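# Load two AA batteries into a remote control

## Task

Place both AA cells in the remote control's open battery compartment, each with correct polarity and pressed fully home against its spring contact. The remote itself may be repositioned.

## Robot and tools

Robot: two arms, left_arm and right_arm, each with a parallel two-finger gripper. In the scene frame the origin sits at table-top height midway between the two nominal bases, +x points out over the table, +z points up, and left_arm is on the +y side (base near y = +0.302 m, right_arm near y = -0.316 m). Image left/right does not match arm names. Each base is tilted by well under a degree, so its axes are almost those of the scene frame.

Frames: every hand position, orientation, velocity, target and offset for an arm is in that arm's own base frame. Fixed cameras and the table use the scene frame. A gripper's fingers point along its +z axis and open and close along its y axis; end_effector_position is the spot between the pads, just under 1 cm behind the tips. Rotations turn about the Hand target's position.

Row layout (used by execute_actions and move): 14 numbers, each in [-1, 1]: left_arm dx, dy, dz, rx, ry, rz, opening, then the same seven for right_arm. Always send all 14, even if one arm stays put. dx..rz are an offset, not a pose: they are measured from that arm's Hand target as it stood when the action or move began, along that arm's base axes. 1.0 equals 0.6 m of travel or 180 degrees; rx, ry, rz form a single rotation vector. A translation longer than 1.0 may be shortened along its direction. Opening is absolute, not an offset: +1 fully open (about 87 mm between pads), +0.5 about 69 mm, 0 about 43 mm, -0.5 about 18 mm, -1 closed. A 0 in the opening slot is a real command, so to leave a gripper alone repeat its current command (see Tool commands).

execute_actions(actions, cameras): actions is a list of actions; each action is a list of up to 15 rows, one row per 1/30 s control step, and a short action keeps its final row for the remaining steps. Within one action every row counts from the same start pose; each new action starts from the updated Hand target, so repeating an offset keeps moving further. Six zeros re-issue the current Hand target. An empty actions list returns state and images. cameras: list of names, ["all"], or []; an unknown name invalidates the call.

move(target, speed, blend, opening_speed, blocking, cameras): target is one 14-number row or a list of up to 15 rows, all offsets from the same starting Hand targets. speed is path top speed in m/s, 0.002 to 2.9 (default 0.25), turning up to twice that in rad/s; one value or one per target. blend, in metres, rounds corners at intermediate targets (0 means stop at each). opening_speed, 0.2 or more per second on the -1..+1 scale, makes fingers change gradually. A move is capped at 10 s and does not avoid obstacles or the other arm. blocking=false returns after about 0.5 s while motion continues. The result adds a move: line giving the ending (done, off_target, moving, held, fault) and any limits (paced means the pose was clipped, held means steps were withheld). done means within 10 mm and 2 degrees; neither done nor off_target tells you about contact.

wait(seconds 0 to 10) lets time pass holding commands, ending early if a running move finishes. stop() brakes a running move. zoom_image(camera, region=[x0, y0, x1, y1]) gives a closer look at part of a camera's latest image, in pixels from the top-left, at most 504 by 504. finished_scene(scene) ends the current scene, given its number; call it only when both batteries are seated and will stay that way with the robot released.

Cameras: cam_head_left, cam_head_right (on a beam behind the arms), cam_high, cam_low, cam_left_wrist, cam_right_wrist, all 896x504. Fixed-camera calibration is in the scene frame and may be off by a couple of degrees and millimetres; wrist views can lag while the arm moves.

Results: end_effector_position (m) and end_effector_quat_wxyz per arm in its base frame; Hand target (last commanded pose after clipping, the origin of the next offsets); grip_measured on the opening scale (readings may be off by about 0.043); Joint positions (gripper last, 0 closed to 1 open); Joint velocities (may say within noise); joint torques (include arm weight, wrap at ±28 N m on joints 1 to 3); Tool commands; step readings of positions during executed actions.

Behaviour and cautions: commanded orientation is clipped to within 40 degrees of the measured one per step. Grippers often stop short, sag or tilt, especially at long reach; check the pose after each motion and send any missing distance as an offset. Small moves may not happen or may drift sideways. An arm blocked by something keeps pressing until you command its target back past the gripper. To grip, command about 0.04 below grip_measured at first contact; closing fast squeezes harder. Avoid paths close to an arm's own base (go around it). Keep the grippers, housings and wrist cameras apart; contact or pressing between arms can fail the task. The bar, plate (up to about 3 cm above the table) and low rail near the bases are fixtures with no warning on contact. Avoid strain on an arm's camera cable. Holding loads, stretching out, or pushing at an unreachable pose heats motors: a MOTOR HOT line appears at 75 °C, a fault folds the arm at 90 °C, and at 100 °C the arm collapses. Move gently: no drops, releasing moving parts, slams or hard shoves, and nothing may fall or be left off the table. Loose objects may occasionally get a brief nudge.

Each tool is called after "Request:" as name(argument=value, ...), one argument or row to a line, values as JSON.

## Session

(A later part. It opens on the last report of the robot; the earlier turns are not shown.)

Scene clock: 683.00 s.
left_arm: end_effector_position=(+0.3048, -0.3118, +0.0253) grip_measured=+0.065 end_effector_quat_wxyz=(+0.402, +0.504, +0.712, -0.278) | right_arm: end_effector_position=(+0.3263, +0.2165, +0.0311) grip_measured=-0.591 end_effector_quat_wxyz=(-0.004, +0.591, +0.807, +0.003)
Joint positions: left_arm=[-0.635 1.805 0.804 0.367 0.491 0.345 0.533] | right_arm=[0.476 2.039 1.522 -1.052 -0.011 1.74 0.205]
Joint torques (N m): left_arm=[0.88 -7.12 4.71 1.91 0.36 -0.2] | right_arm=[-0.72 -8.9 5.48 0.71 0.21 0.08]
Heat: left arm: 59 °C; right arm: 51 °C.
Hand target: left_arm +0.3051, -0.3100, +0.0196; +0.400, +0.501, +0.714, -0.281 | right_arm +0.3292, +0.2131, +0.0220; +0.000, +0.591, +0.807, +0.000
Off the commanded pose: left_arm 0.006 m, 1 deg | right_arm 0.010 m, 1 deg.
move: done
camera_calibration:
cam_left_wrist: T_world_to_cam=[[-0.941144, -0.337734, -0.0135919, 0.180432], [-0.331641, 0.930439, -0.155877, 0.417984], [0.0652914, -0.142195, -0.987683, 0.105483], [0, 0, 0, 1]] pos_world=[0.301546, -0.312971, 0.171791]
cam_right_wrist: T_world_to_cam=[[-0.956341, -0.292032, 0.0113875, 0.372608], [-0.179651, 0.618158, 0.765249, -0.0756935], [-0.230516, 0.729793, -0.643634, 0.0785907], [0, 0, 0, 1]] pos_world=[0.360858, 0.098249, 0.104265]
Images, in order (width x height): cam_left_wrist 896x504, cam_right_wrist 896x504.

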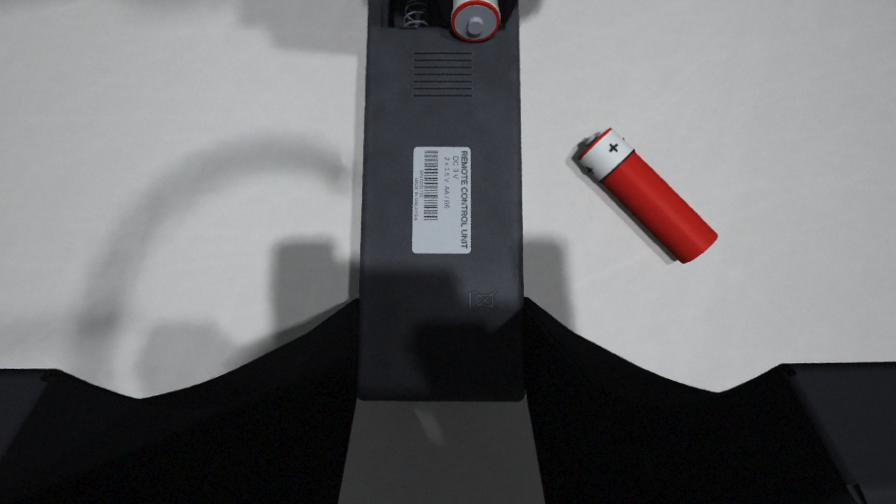

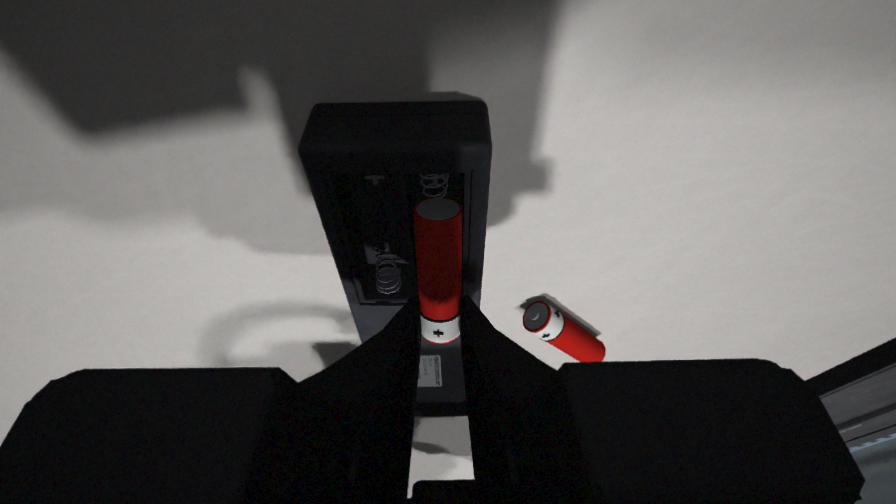

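Request:
move(
  target=[0,0,0,0,0,0,0.0, 0.0046,-0.01485,0,0,0,0,-0.72],
  speed=0.04,
  cameras=["cam_right_wrist", "cam_left_wrist"],
)

Request:
zoom_image(
  camera="cam_left_wrist",
  region=[350, 0, 550, 120],
)

Request:
zoom_image(
  camera="cam_right_wrist",
  region=[320, 60, 560, 380],
)

Scene clock: 693.13 s.
left_arm: end_effector_position=(+0.3048, -0.3118, +0.0253) grip_measured=+0.065 end_effector_quat_wxyz=(+0.402, +0.504, +0.712, -0.278) | right_arm: end_effector_position=(+0.3303, +0.2118, +0.0301) grip_measured=-0.591 end_effector_quat_wxyz=(-0.004, +0.589, +0.808, +0.007)
Joint positions: left_arm=[-0.635 1.805 0.804 0.367 0.491 0.345 0.533] | right_arm=[0.459 2.039 1.518 -1.04 -0.014 1.719 0.205]
Joint torques (N m): left_arm=[0.9 -7.1 4.67 1.97 0.36 -0.12] | right_arm=[-1.33 -9.35 5.14 0.61 0.24 0.02]
Heat: left arm: 59 °C; right arm: 53 °C.
Hand target: left_arm +0.3051, -0.3100, +0.0196; +0.400, +0.501, +0.714, -0.281 | right_arm +0.3319, +0.2042, +0.0220; +0.000, +0.590, +0.807, +0.000
Off the commanded pose: left_arm 0.006 m, 1 deg | right_arm 0.011 m, 1 deg.
move: off_target (right_arm)
camera_calibration:
cam_left_wrist: T_world_to_cam=[[-0.941144, -0.337734, -0.0135919, 0.180432], [-0.331641, 0.930439, -0.155877, 0.417984], [0.0652914, -0.142195, -0.987683, 0.105483], [0, 0, 0, 1]] pos_world=[0.301546, -0.312971, 0.171791]
cam_right_wrist: T_world_to_cam=[[-0.955479, -0.295031, 0.00410211, 0.375688], [-0.185936, 0.612846, 0.768015, -0.0681714], [-0.229102, 0.73306, -0.640419, 0.0811109], [0, 0, 0, 1]] pos_world=[0.364869, 0.093159, 0.10276]
Images, in order (width x height): cam_left_wrist 896x504, cam_right_wrist 896x504.

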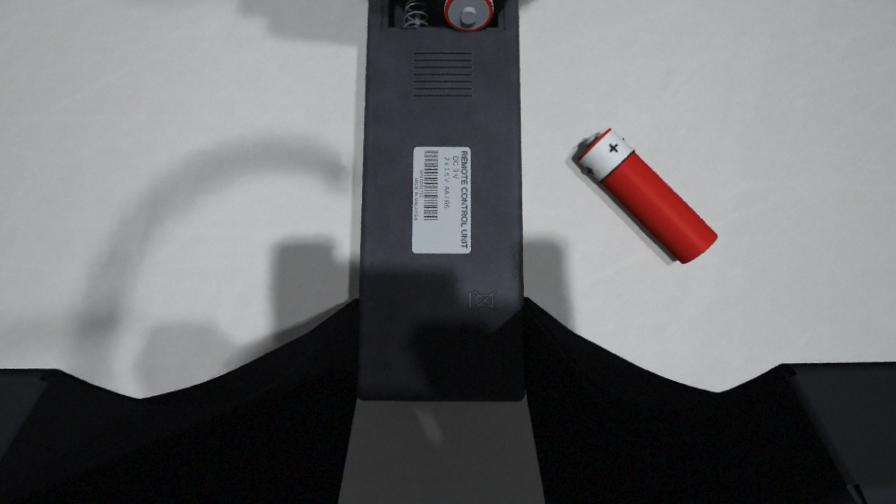

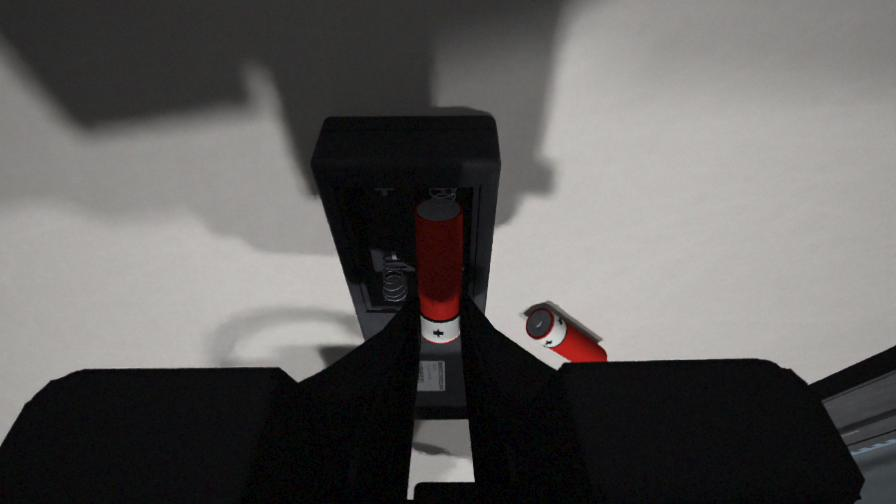

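Scaled by 2.520.

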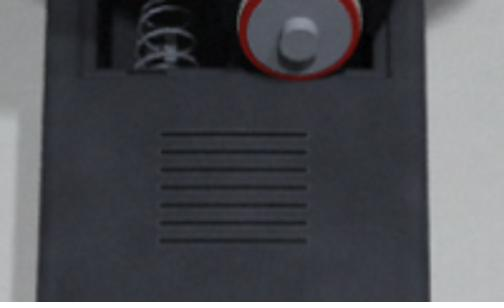

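Scaled by 1.575.

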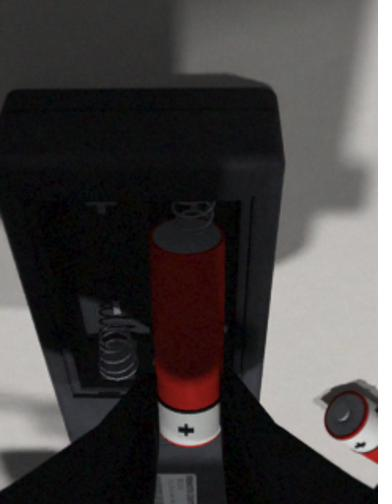

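Request:
move(
  target=[0,0,0,0,0,0,0.0, 0.0002,-0.0157,0,0,0,0,-0.72],
  speed=0.04,
  cameras=["cam_right_wrist", "cam_left_wrist", "cam_low"],
)

Request:
zoom_image(
  camera="cam_left_wrist",
  region=[350, 0, 550, 120],
)

Request:
zoom_image(
  camera="cam_right_wrist",
  region=[320, 60, 560, 380],
)

Request:
zoom_image(
  camera="cam_low",
  region=[430, 190, 540, 270],
)

Scene clock: 701.93 s.
left_arm: end_effector_position=(+0.3052, -0.3121, +0.0251) grip_measured=+0.065 end_effector_quat_wxyz=(+0.403, +0.504, +0.712, -0.278) | right_arm: end_effector_position=(+0.3309, +0.2104, +0.0293) grip_measured=-0.591 end_effector_quat_wxyz=(-0.017, +0.588, +0.809, +0.016)
Joint positions: left_arm=[-0.635 1.807 0.804 0.371 0.491 0.345 0.533] | right_arm=[0.441 2.039 1.508 -1.028 -0.044 1.698 0.205]
Joint torques (N m): left_arm=[0.76 -7.25 4.71 1.95 0.32 -0.11] | right_arm=[-1.77 -10.54 4.19 0.56 0.56 0.01]
Heat: left arm: 59 °C; right arm: 54 °C.
Hand target: left_arm +0.3051, -0.3100, +0.0196; +0.400, +0.501, +0.714, -0.281 | right_arm +0.3321, +0.1947, +0.0219; +0.000, +0.590, +0.807, +0.000
Off the commanded pose: left_arm 0.006 m, 1 deg | right_arm 0.017 m, 3 deg.
move: off_target (right_arm)
camera_calibration:
cam_left_wrist: T_world_to_cam=[[-0.941109, -0.337785, -0.0146378, 0.180643], [-0.33144, 0.930253, -0.157409, 0.418223], [0.0667873, -0.143288, -0.987425, 0.10443], [0, 0, 0, 1]] pos_world=[0.301646, -0.313072, 0.171593]
cam_right_wrist: T_world_to_cam=[[-0.954192, -0.299147, 0.0053781, 0.376223], [-0.180461, 0.58977, 0.78715, -0.0640598], [-0.238646, 0.750122, -0.616738, 0.0805371], [0, 0, 0, 1]] pos_world=[0.366648, 0.0899139, 0.0980716]
Images, in order (width x height): cam_low 896x504, cam_left_wrist 896x504, cam_right_wrist 896x504.

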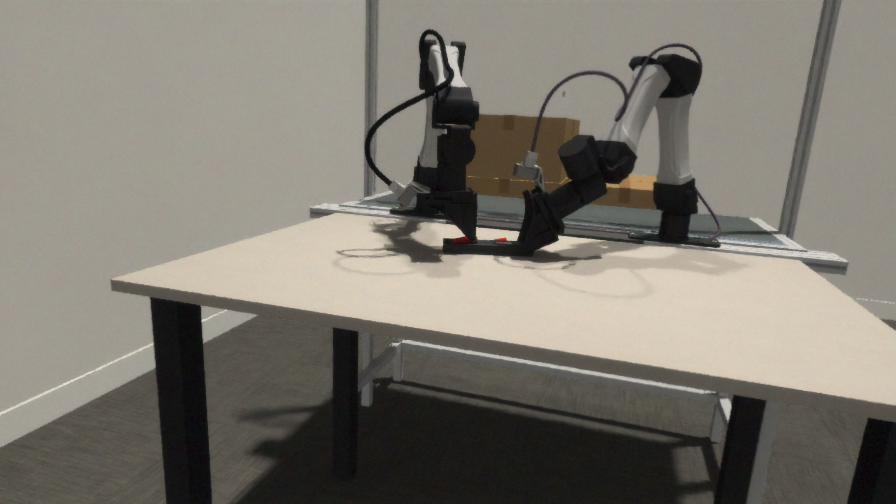

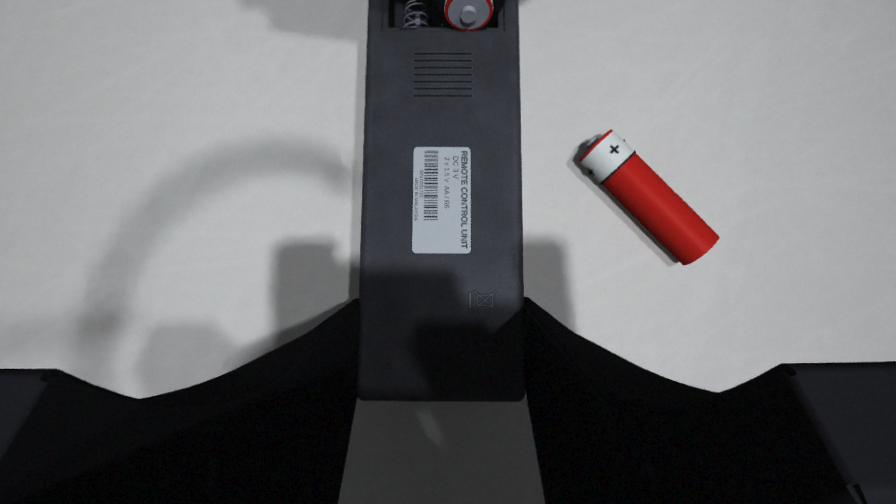

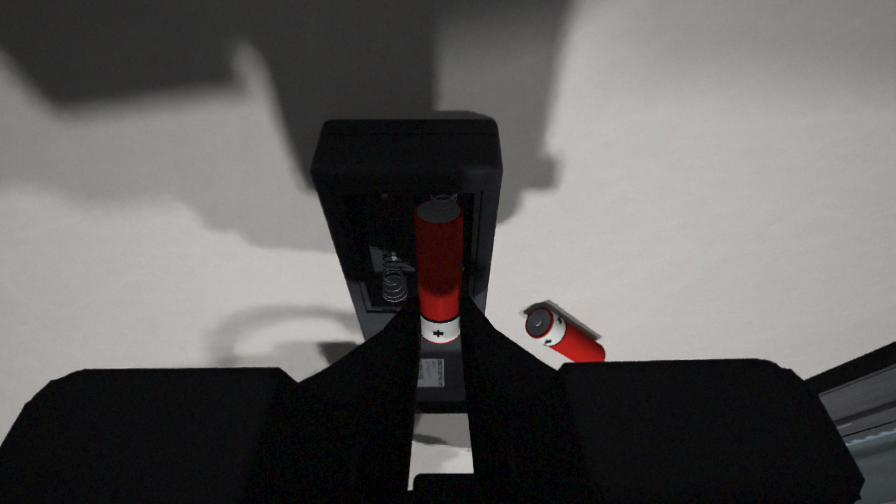

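Scaled by 2.520.

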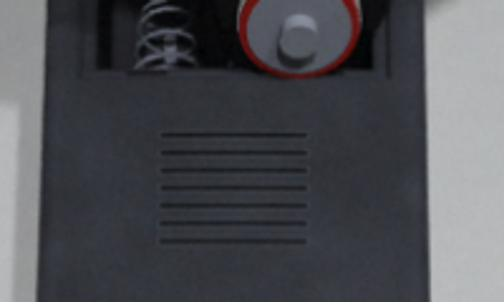

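Scaled by 1.575.

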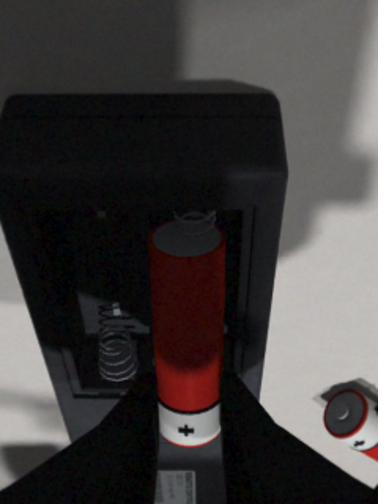

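Scaled by 4.582.

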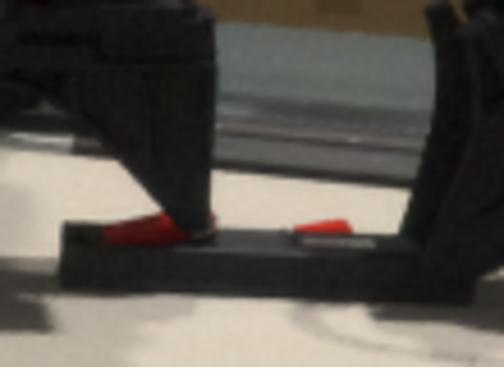

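Request:
move(
  target=[0,0,0,0,0,0,0.0, 0.004,-0.0202,-0.0033,0,0,0,-0.72],
  speed=0.04,
  cameras=["cam_right_wrist", "cam_left_wrist", "cam_low"],
)

Request:
zoom_image(
  camera="cam_left_wrist",
  region=[350, 0, 550, 120],
)

Request:
zoom_image(
  camera="cam_right_wrist",
  region=[320, 60, 560, 380],
)

Request:
zoom_image(
  camera="cam_low",
  region=[430, 190, 540, 270],
)

Scene clock: 712.70 s.
left_arm: end_effector_position=(+0.3065, -0.3135, +0.0262) grip_measured=+0.065 end_effector_quat_wxyz=(+0.407, +0.504, +0.709, -0.279) | right_arm: end_effector_position=(+0.3322, +0.2061, +0.0271) grip_measured=-0.591 end_effector_quat_wxyz=(-0.025, +0.583, +0.811, +0.025)
Joint positions: left_arm=[-0.635 1.81 0.804 0.384 0.494 0.345 0.533] | right_arm=[0.418 2.036 1.489 -1.005 -0.068 1.666 0.205]
Joint torques (N m): left_arm=[0.9 -7.6 4.46 1.75 0.27 -0.13] | right_arm=[-2.62 -10.82 4.33 0.45 0.8 0.01]
Heat: left arm: 59 °C; right arm: 55 °C.
Hand target: left_arm +0.3051, -0.3100, +0.0197; +0.400, +0.501, +0.714, -0.281 | right_arm +0.3345, +0.1827, +0.0200; +0.000, +0.590, +0.807, +0.000
Off the commanded pose: left_arm 0.008 m, 1 deg | right_arm 0.025 m, 4 deg.
move: off_target (right_arm)
camera_calibration:
cam_left_wrist: T_world_to_cam=[[-0.941691, -0.335907, -0.0196102, 0.182333], [-0.328201, 0.92981, -0.166544, 0.4193], [0.0741772, -0.150397, -0.985839, 0.100726], [0, 0, 0, 1]] pos_world=[0.301844, -0.313474, 0.172707]
cam_right_wrist: T_world_to_cam=[[-0.951328, -0.308182, -0.000026712, 0.377239], [-0.184112, 0.568267, 0.801982, -0.0543837], [-0.247141, 0.762953, -0.597348, 0.0824511], [0, 0, 0, 1]] pos_world=[0.369242, 0.0842563, 0.0928769]
Images, in order (width x height): cam_low 896x504, cam_left_wrist 896x504, cam_right_wrist 896x504.

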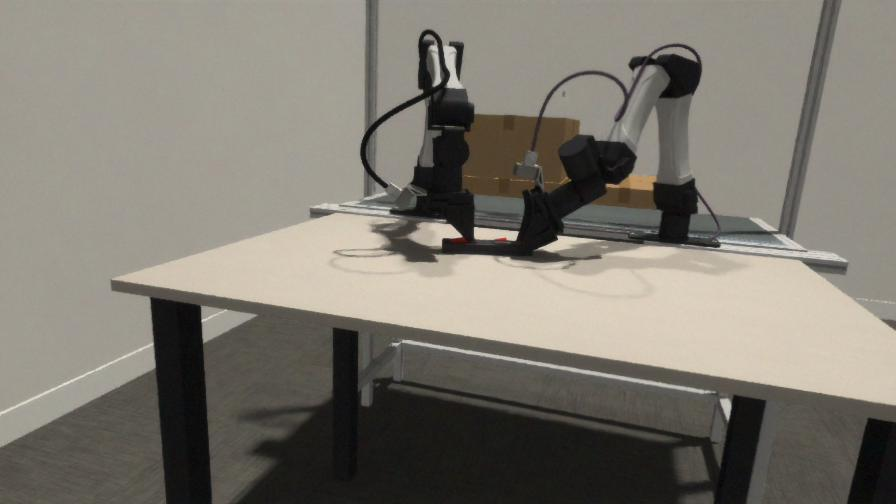

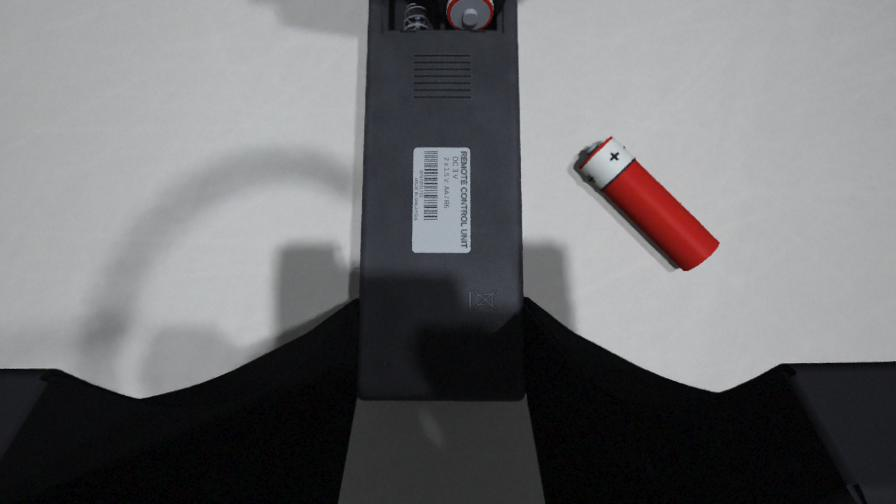

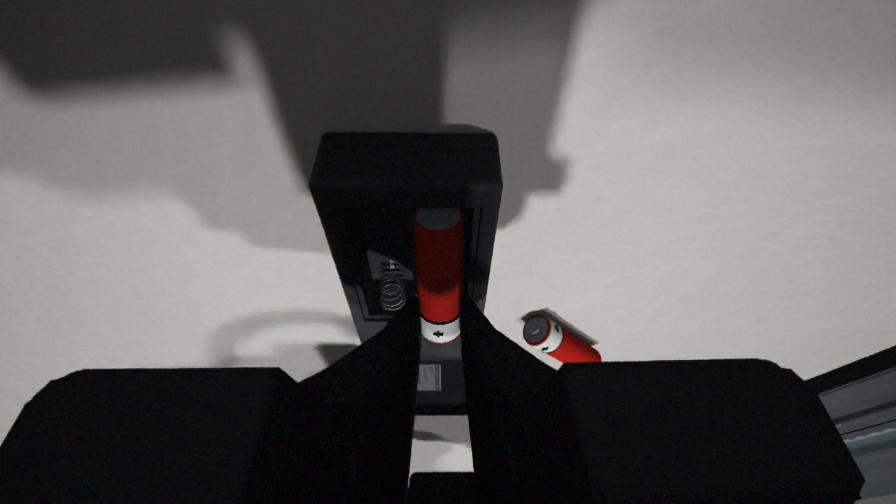

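Scaled by 2.520.

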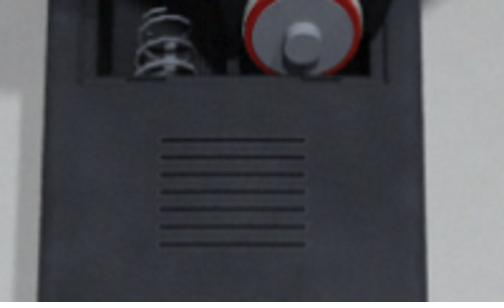

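Scaled by 1.575.

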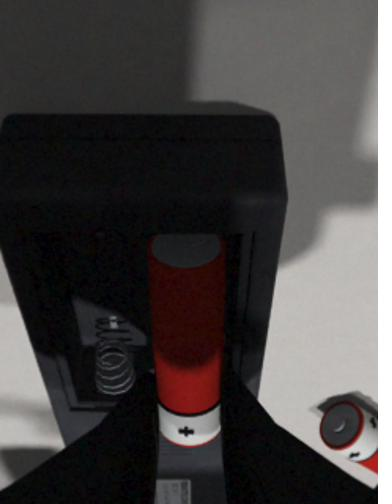

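Scaled by 4.582.

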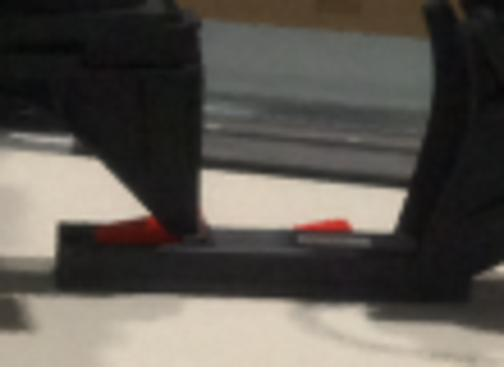

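Request:
move(
  target=[0,0,0,0,0,0,0.0, -0.0017,0.0355,-0.0083,0,0,0,-0.72],
  speed=0.04,
  cameras=["cam_right_wrist", "cam_left_wrist", "cam_low"],
)

Request:
zoom_image(
  camera="cam_left_wrist",
  region=[350, 0, 550, 120],
)

Request:
zoom_image(
  camera="cam_right_wrist",
  region=[320, 60, 560, 380],
)

Request:
zoom_image(
  camera="cam_low",
  region=[430, 190, 540, 270],
)

Scene clock: 726.33 s.
left_arm: end_effector_position=(+0.3065, -0.3131, +0.0258) grip_measured=+0.065 end_effector_quat_wxyz=(+0.407, +0.505, +0.709, -0.278) | right_arm: end_effector_position=(+0.3317, +0.2082, +0.0264) grip_measured=-0.591 end_effector_quat_wxyz=(-0.014, +0.585, +0.811, +0.019)
Joint positions: left_arm=[-0.635 1.81 0.804 0.382 0.492 0.347 0.533] | right_arm=[0.436 2.036 1.492 -1.007 -0.043 1.686 0.205]
Joint torques (N m): left_arm=[0.5 -7.82 4.48 1.72 0.3 -0.15] | right_arm=[0.59 -7.94 6.61 0.55 0.54 0.29]
Heat: left arm: 60 °C; right arm: 55 °C.
Hand target: left_arm +0.3051, -0.3100, +0.0196; +0.400, +0.501, +0.714, -0.281 | right_arm +0.3335, +0.2039, +0.0150; +0.000, +0.591, +0.807, +0.000
Off the commanded pose: left_arm 0.007 m, 1 deg | right_arm 0.012 m, 3 deg.
move: off_target (right_arm)
camera_calibration:
cam_left_wrist: T_world_to_cam=[[-0.941526, -0.336309, -0.0206007, 0.182354], [-0.328606, 0.930036, -0.164472, 0.418976], [0.074473, -0.148086, -0.986167, 0.101036], [0, 0, 0, 1]] pos_world=[0.301845, -0.313373, 0.172305]
cam_right_wrist: T_world_to_cam=[[-0.952384, -0.304891, -0.00248809, 0.377072], [-0.190067, 0.587288, 0.786745, -0.0567378], [-0.238411, 0.749756, -0.617273, 0.0806595], [0, 0, 0, 1]] pos_world=[0.367563, 0.0878123, 0.0953653]
Images, in order (width x height): cam_low 896x504, cam_left_wrist 896x504, cam_right_wrist 896x504.

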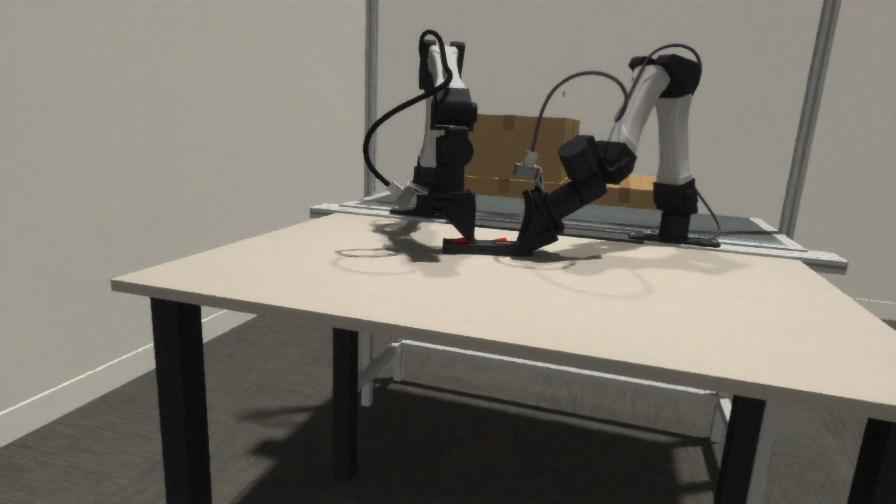

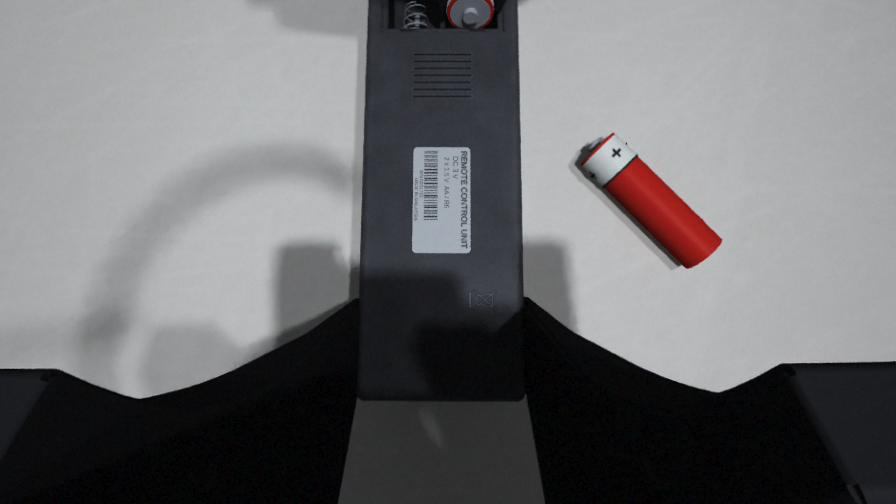

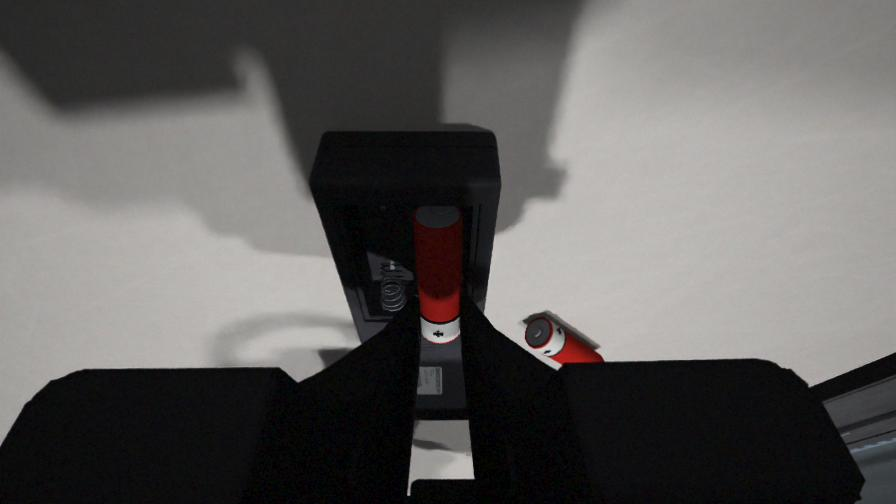

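Scaled by 2.520.

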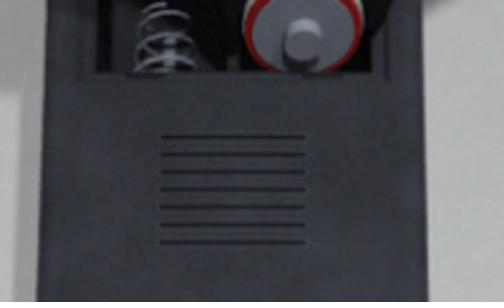

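Scaled by 1.575.

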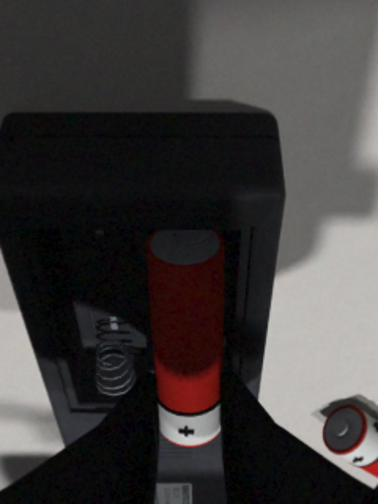

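Scaled by 4.582.

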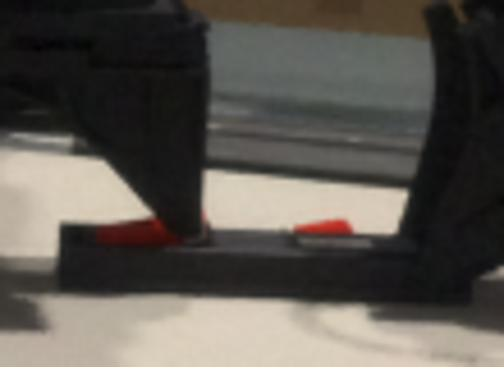

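Request:
move(
  target=[0,0,0,0,0,0,0.0, 0,0,0.0,0,0,0,-0.4],
  speed=0.04,
  opening_speed=0.3,
  cameras=["cam_right_wrist", "cam_left_wrist", "cam_low"],
)

Request:
zoom_image(
  camera="cam_left_wrist",
  region=[350, 0, 550, 120],
)

Request:
zoom_image(
  camera="cam_right_wrist",
  region=[320, 60, 560, 380],
)

Request:
zoom_image(
  camera="cam_low",
  region=[430, 190, 540, 270],
)

Scene clock: 730.63 s.
left_arm: end_effector_position=(+0.3065, -0.3131, +0.0257) grip_measured=+0.065 end_effector_quat_wxyz=(+0.406, +0.505, +0.709, -0.278) | right_arm: end_effector_position=(+0.3347, +0.2094, +0.0265) grip_measured=-0.400 end_effector_quat_wxyz=(-0.011, +0.589, +0.808, +0.023)
Joint positions: left_arm=[-0.635 1.81 0.804 0.382 0.492 0.347 0.533] | right_arm=[0.436 2.036 1.492 -0.996 -0.042 1.695 0.3]
Joint torques (N m): left_arm=[0.81 -7.73 4.82 1.75 0.32 -0.19] | right_arm=[0.58 -7.97 6.67 0.45 0.53 0.22]
Heat: left arm: 61 °C; right arm: 54 °C.
Hand target: left_arm +0.3051, -0.3100, +0.0197; +0.400, +0.501, +0.714, -0.281 | right_arm +0.3335, +0.2039, +0.0150; +0.000, +0.590, +0.807, +0.000
Off the commanded pose: left_arm 0.007 m, 1 deg | right_arm 0.013 m, 3 deg.
move: off_target (right_arm)
camera_calibration:
cam_left_wrist: T_world_to_cam=[[-0.941513, -0.33636, -0.0203742, 0.182293], [-0.328711, 0.930048, -0.164193, 0.418947], [0.0741771, -0.147893, -0.986218, 0.101096], [0, 0, 0, 1]] pos_world=[0.301845, -0.313373, 0.172205]
cam_right_wrist: T_world_to_cam=[[-0.95505, -0.296133, -0.0135856, 0.37969], [-0.192811, 0.585714, 0.78725, -0.0557579], [-0.225173, 0.754483, -0.616484, 0.075109], [0, 0, 0, 1]] pos_world=[0.368785, 0.0884285, 0.0953573]
Images, in order (width x height): cam_low 896x504, cam_left_wrist 896x504, cam_right_wrist 896x504.

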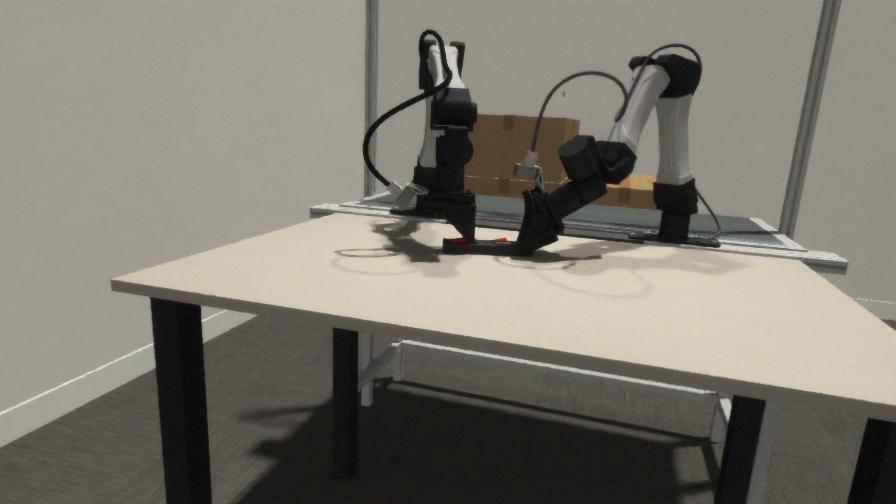

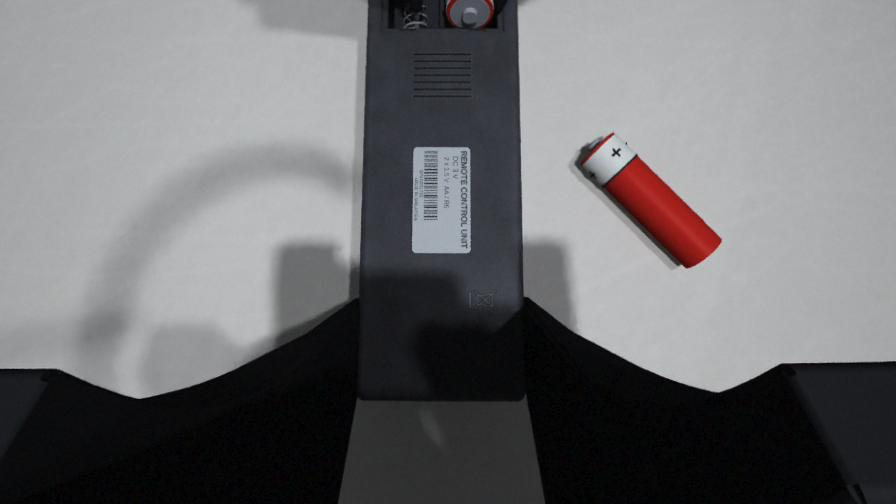

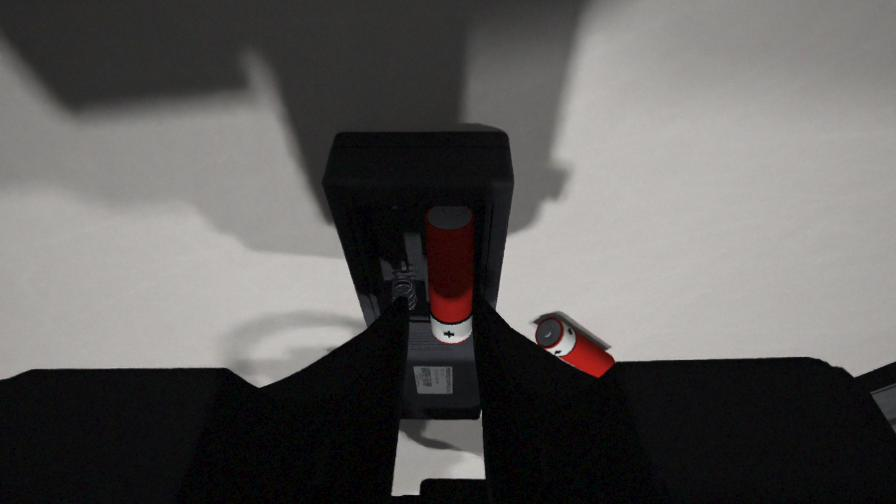

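Scaled by 2.520.

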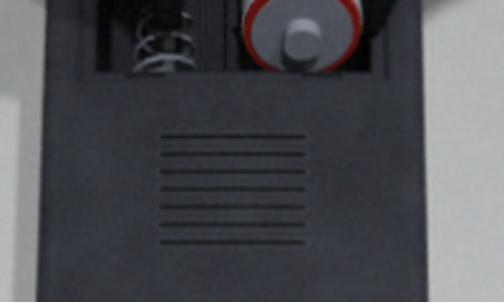

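Scaled by 1.575.

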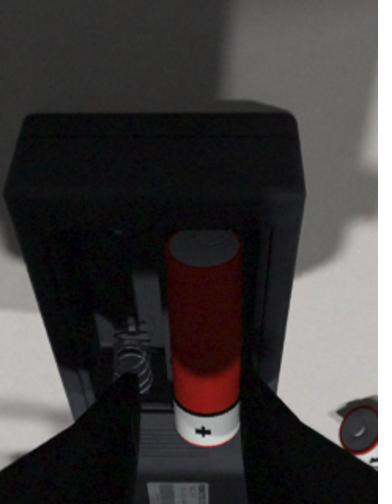

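Scaled by 4.582.

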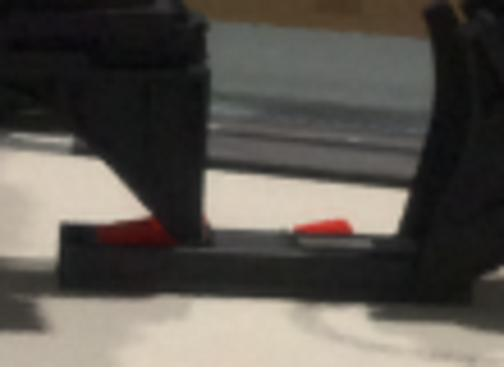

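Request:
move(
  target=[
    [0,0,0,0,0,0,0.0, 0,0,0.0,0,0,0,-0.1],
    [0,0,0,0,0,0,0.0, -0.002,0.009,0.075,0,0,0,-0.1],
    [0,0,0,0,0,0,0.0, -0.002,0.009,0.075,0,0,0,-1],
  ],
  speed=0.08,
  cameras=["cam_right_wrist", "cam_left_wrist", "cam_low"],
)

Request:
zoom_image(
  camera="cam_left_wrist",
  region=[350, 0, 550, 120],
)

Request:
zoom_image(
  camera="cam_right_wrist",
  region=[320, 60, 560, 380],
)

Request:
zoom_image(
  camera="cam_low",
  region=[430, 190, 540, 270],
)

Scene clock: 736.57 s.
left_arm: end_effector_position=(+0.3045, -0.3135, +0.0253) grip_measured=+0.065 end_effector_quat_wxyz=(+0.404, +0.505, +0.709, -0.282) | right_arm: end_effector_position=(+0.3286, +0.2072, +0.0501) grip_measured=-0.975 end_effector_quat_wxyz=(-0.011, +0.588, +0.809, -0.006)
Joint positions: left_arm=[-0.635 1.81 0.802 0.38 0.501 0.344 0.533] | right_arm=[0.45 2.036 1.595 -1.151 -0.013 1.707 0.012]
Joint torques (N m): left_arm=[1.03 -7.66 4.71 1.79 0.22 -0.16] | right_arm=[0.57 -11.38 9.02 0.23 0.22 0.26]
Heat: left arm: 61 °C; right arm: 53 °C.
Hand target: left_arm +0.3051, -0.3100, +0.0196; +0.400, +0.501, +0.714, -0.281 | right_arm +0.3323, +0.2094, +0.0600; +0.000, +0.590, +0.807, +0.000
Off the commanded pose: left_arm 0.007 m, 1 deg | right_arm 0.011 m, 1 deg.
move: off_target (right_arm); target 3's new opening was sent with right_arm's hand 0.011 m and 1 deg from that target
camera_calibration:
cam_left_wrist: T_world_to_cam=[[-0.943739, -0.330464, -0.0122536, 0.182457], [-0.324066, 0.931578, -0.164752, 0.417733], [0.0658598, -0.151512, -0.986259, 0.102147], [0, 0, 0, 1]] pos_world=[0.300837, -0.313379, 0.171802]
cam_right_wrist: T_world_to_cam=[[-0.953844, -0.298421, 0.0335734, 0.37118], [-0.168028, 0.623016, 0.763949, -0.0888355], [-0.248895, 0.723046, -0.644403, 0.105646], [0, 0, 0, 1]] pos_world=[0.365416, 0.089727, 0.123483]
Images, in order (width x height): cam_low 896x504, cam_left_wrist 896x504, cam_right_wrist 896x504.

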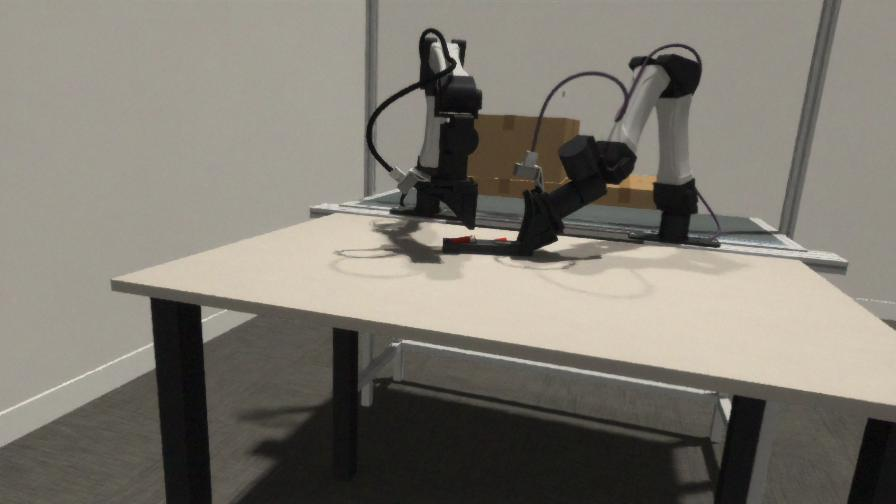

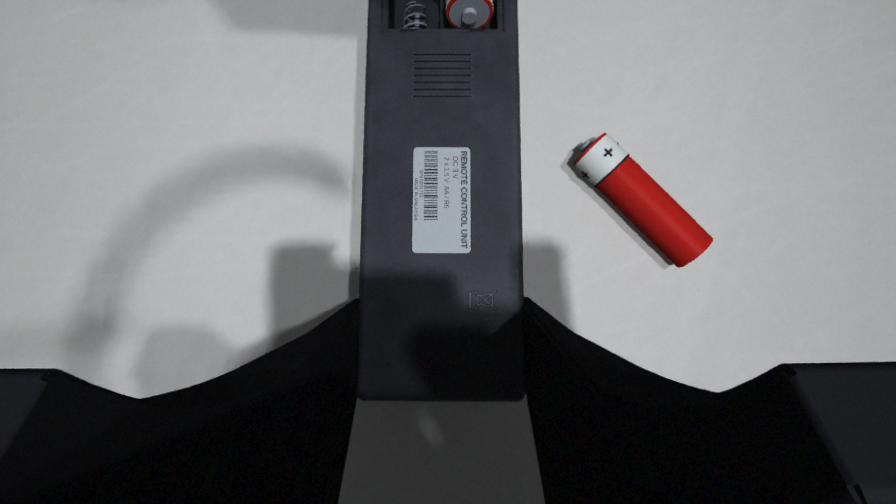

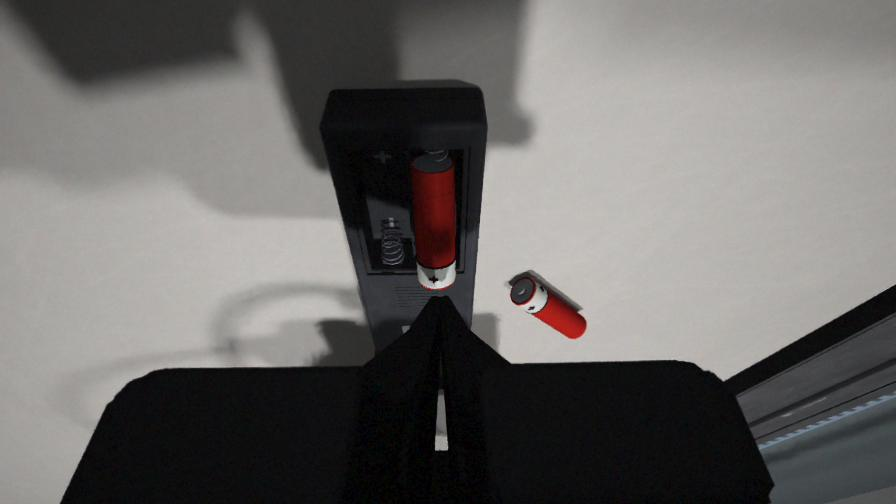

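Scaled by 2.520.

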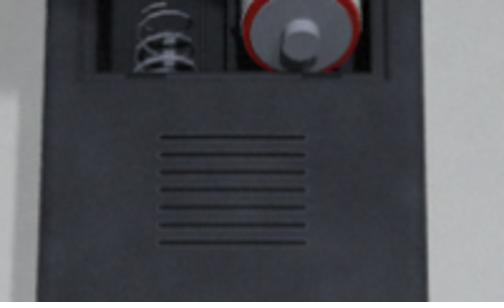

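Scaled by 1.575.

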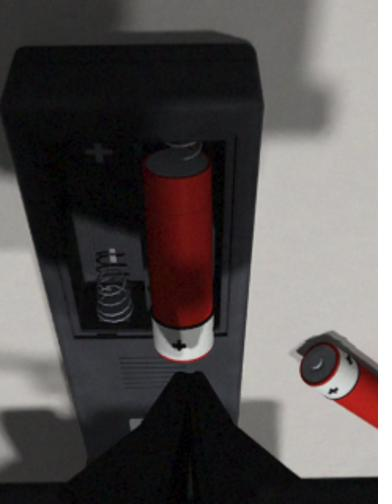

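Scaled by 4.582.

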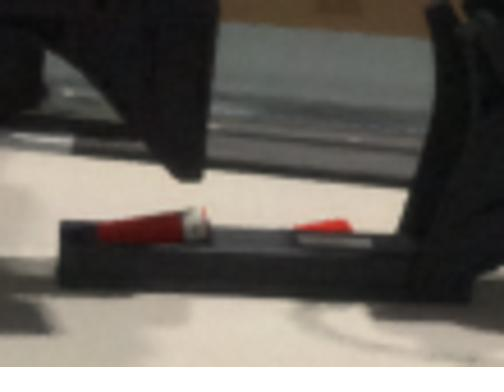

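Request:
move(
  target=[0,0,0,0,0,0,0.0, 0.0024,-0.0111,-0.0433,0,0,0,-1],
  speed=0.06,
  cameras=["cam_right_wrist", "cam_left_wrist", "cam_low"],
)

Request:
zoom_image(
  camera="cam_left_wrist",
  region=[350, 0, 550, 120],
)

Request:
zoom_image(
  camera="cam_right_wrist",
  region=[320, 60, 560, 380],
)

Request:
zoom_image(
  camera="cam_low",
  region=[430, 190, 540, 270],
)

Scene clock: 751.07 s.
left_arm: end_effector_position=(+0.3045, -0.3135, +0.0253) grip_measured=+0.065 end_effector_quat_wxyz=(+0.404, +0.505, +0.709, -0.282) | right_arm: end_effector_position=(+0.3318, +0.2087, +0.0387) grip_measured=-0.975 end_effector_quat_wxyz=(-0.004, +0.588, +0.809, +0.005)
Joint positions: left_arm=[-0.635 1.81 0.802 0.38 0.501 0.344 0.533] | right_arm=[0.45 2.036 1.548 -1.079 -0.012 1.707 0.012]
Joint torques (N m): left_arm=[0.81 -7.64 4.71 1.77 0.23 -0.12] | right_arm=[-1.06 -9.88 5.64 0.53 0.23 0.08]
Heat: left arm: 62 °C; right arm: 54 °C.
Hand target: left_arm +0.3051, -0.3100, +0.0196; +0.400, +0.501, +0.714, -0.281 | right_arm +0.3337, +0.2028, +0.0340; +0.000, +0.590, +0.807, +0.000
Off the commanded pose: left_arm 0.007 m, 1 deg | right_arm 0.008 m, 1 deg.
move: done
camera_calibration:
cam_left_wrist: T_world_to_cam=[[-0.943739, -0.330464, -0.0122536, 0.182457], [-0.324066, 0.931578, -0.164752, 0.417733], [0.0658598, -0.151512, -0.986259, 0.102147], [0, 0, 0, 1]] pos_world=[0.300837, -0.313379, 0.171802]
cam_right_wrist: T_world_to_cam=[[-0.954323, -0.298644, 0.00897334, 0.376304], [-0.185254, 0.615012, 0.766447, -0.0732114], [-0.234413, 0.729775, -0.642245, 0.0917525], [0, 0, 0, 1]] pos_world=[0.367061, 0.0904482, 0.111664]
Images, in order (width x height): cam_low 896x504, cam_left_wrist 896x504, cam_right_wrist 896x504.

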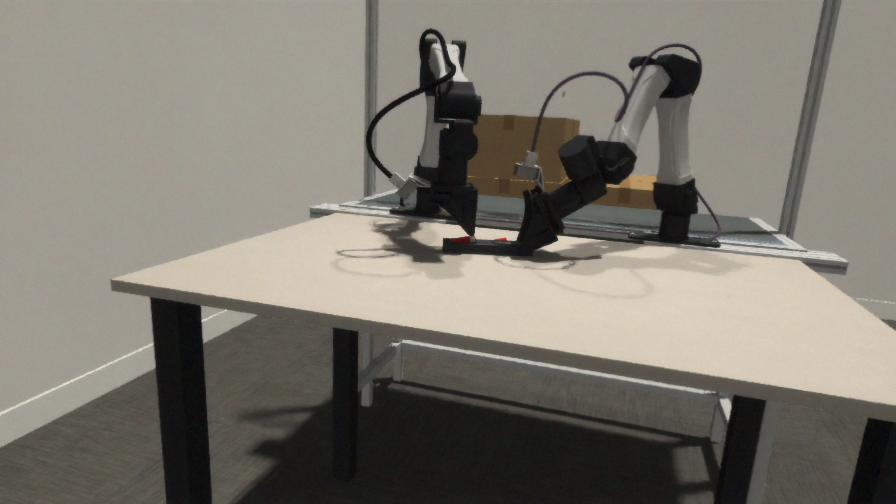

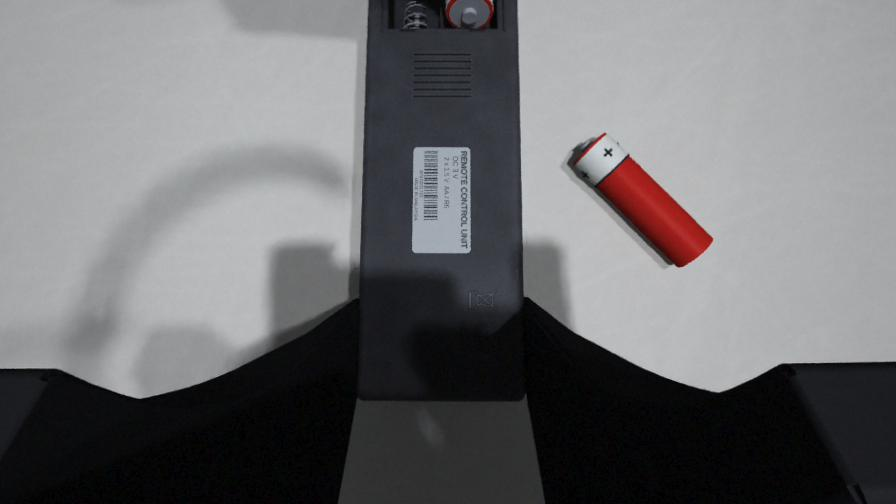

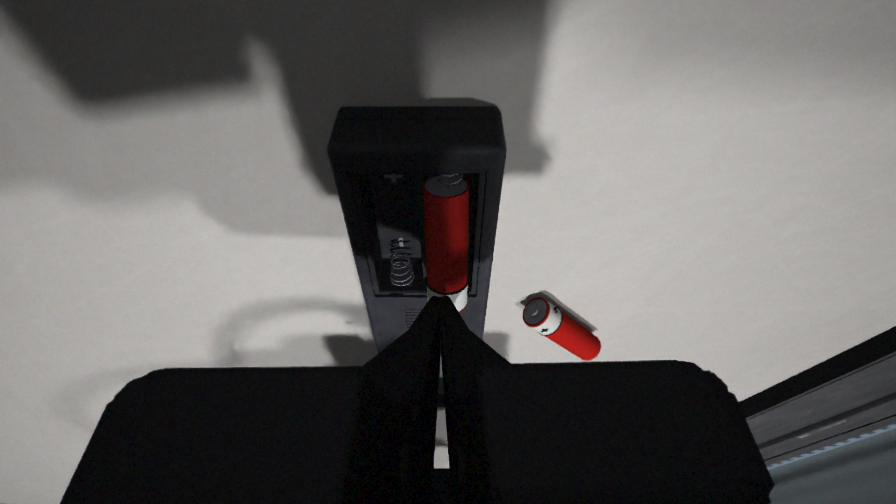

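Scaled by 2.520.

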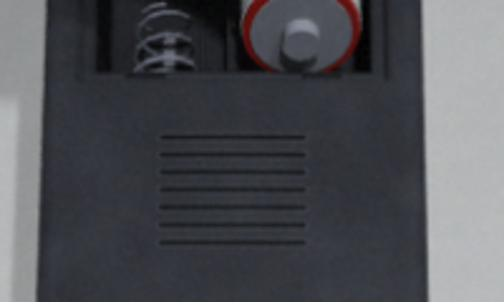

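Scaled by 1.575.

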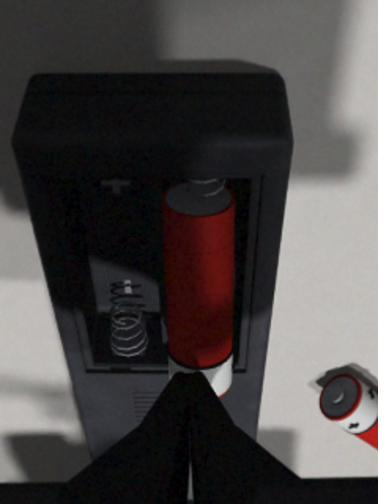

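Scaled by 4.582.

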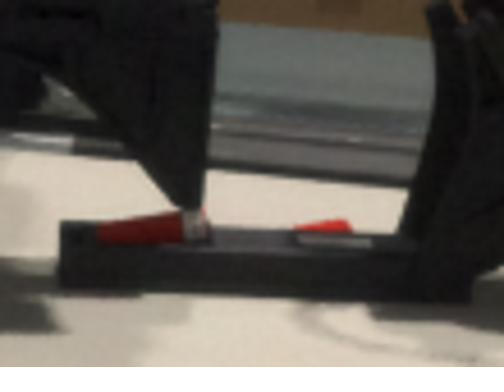

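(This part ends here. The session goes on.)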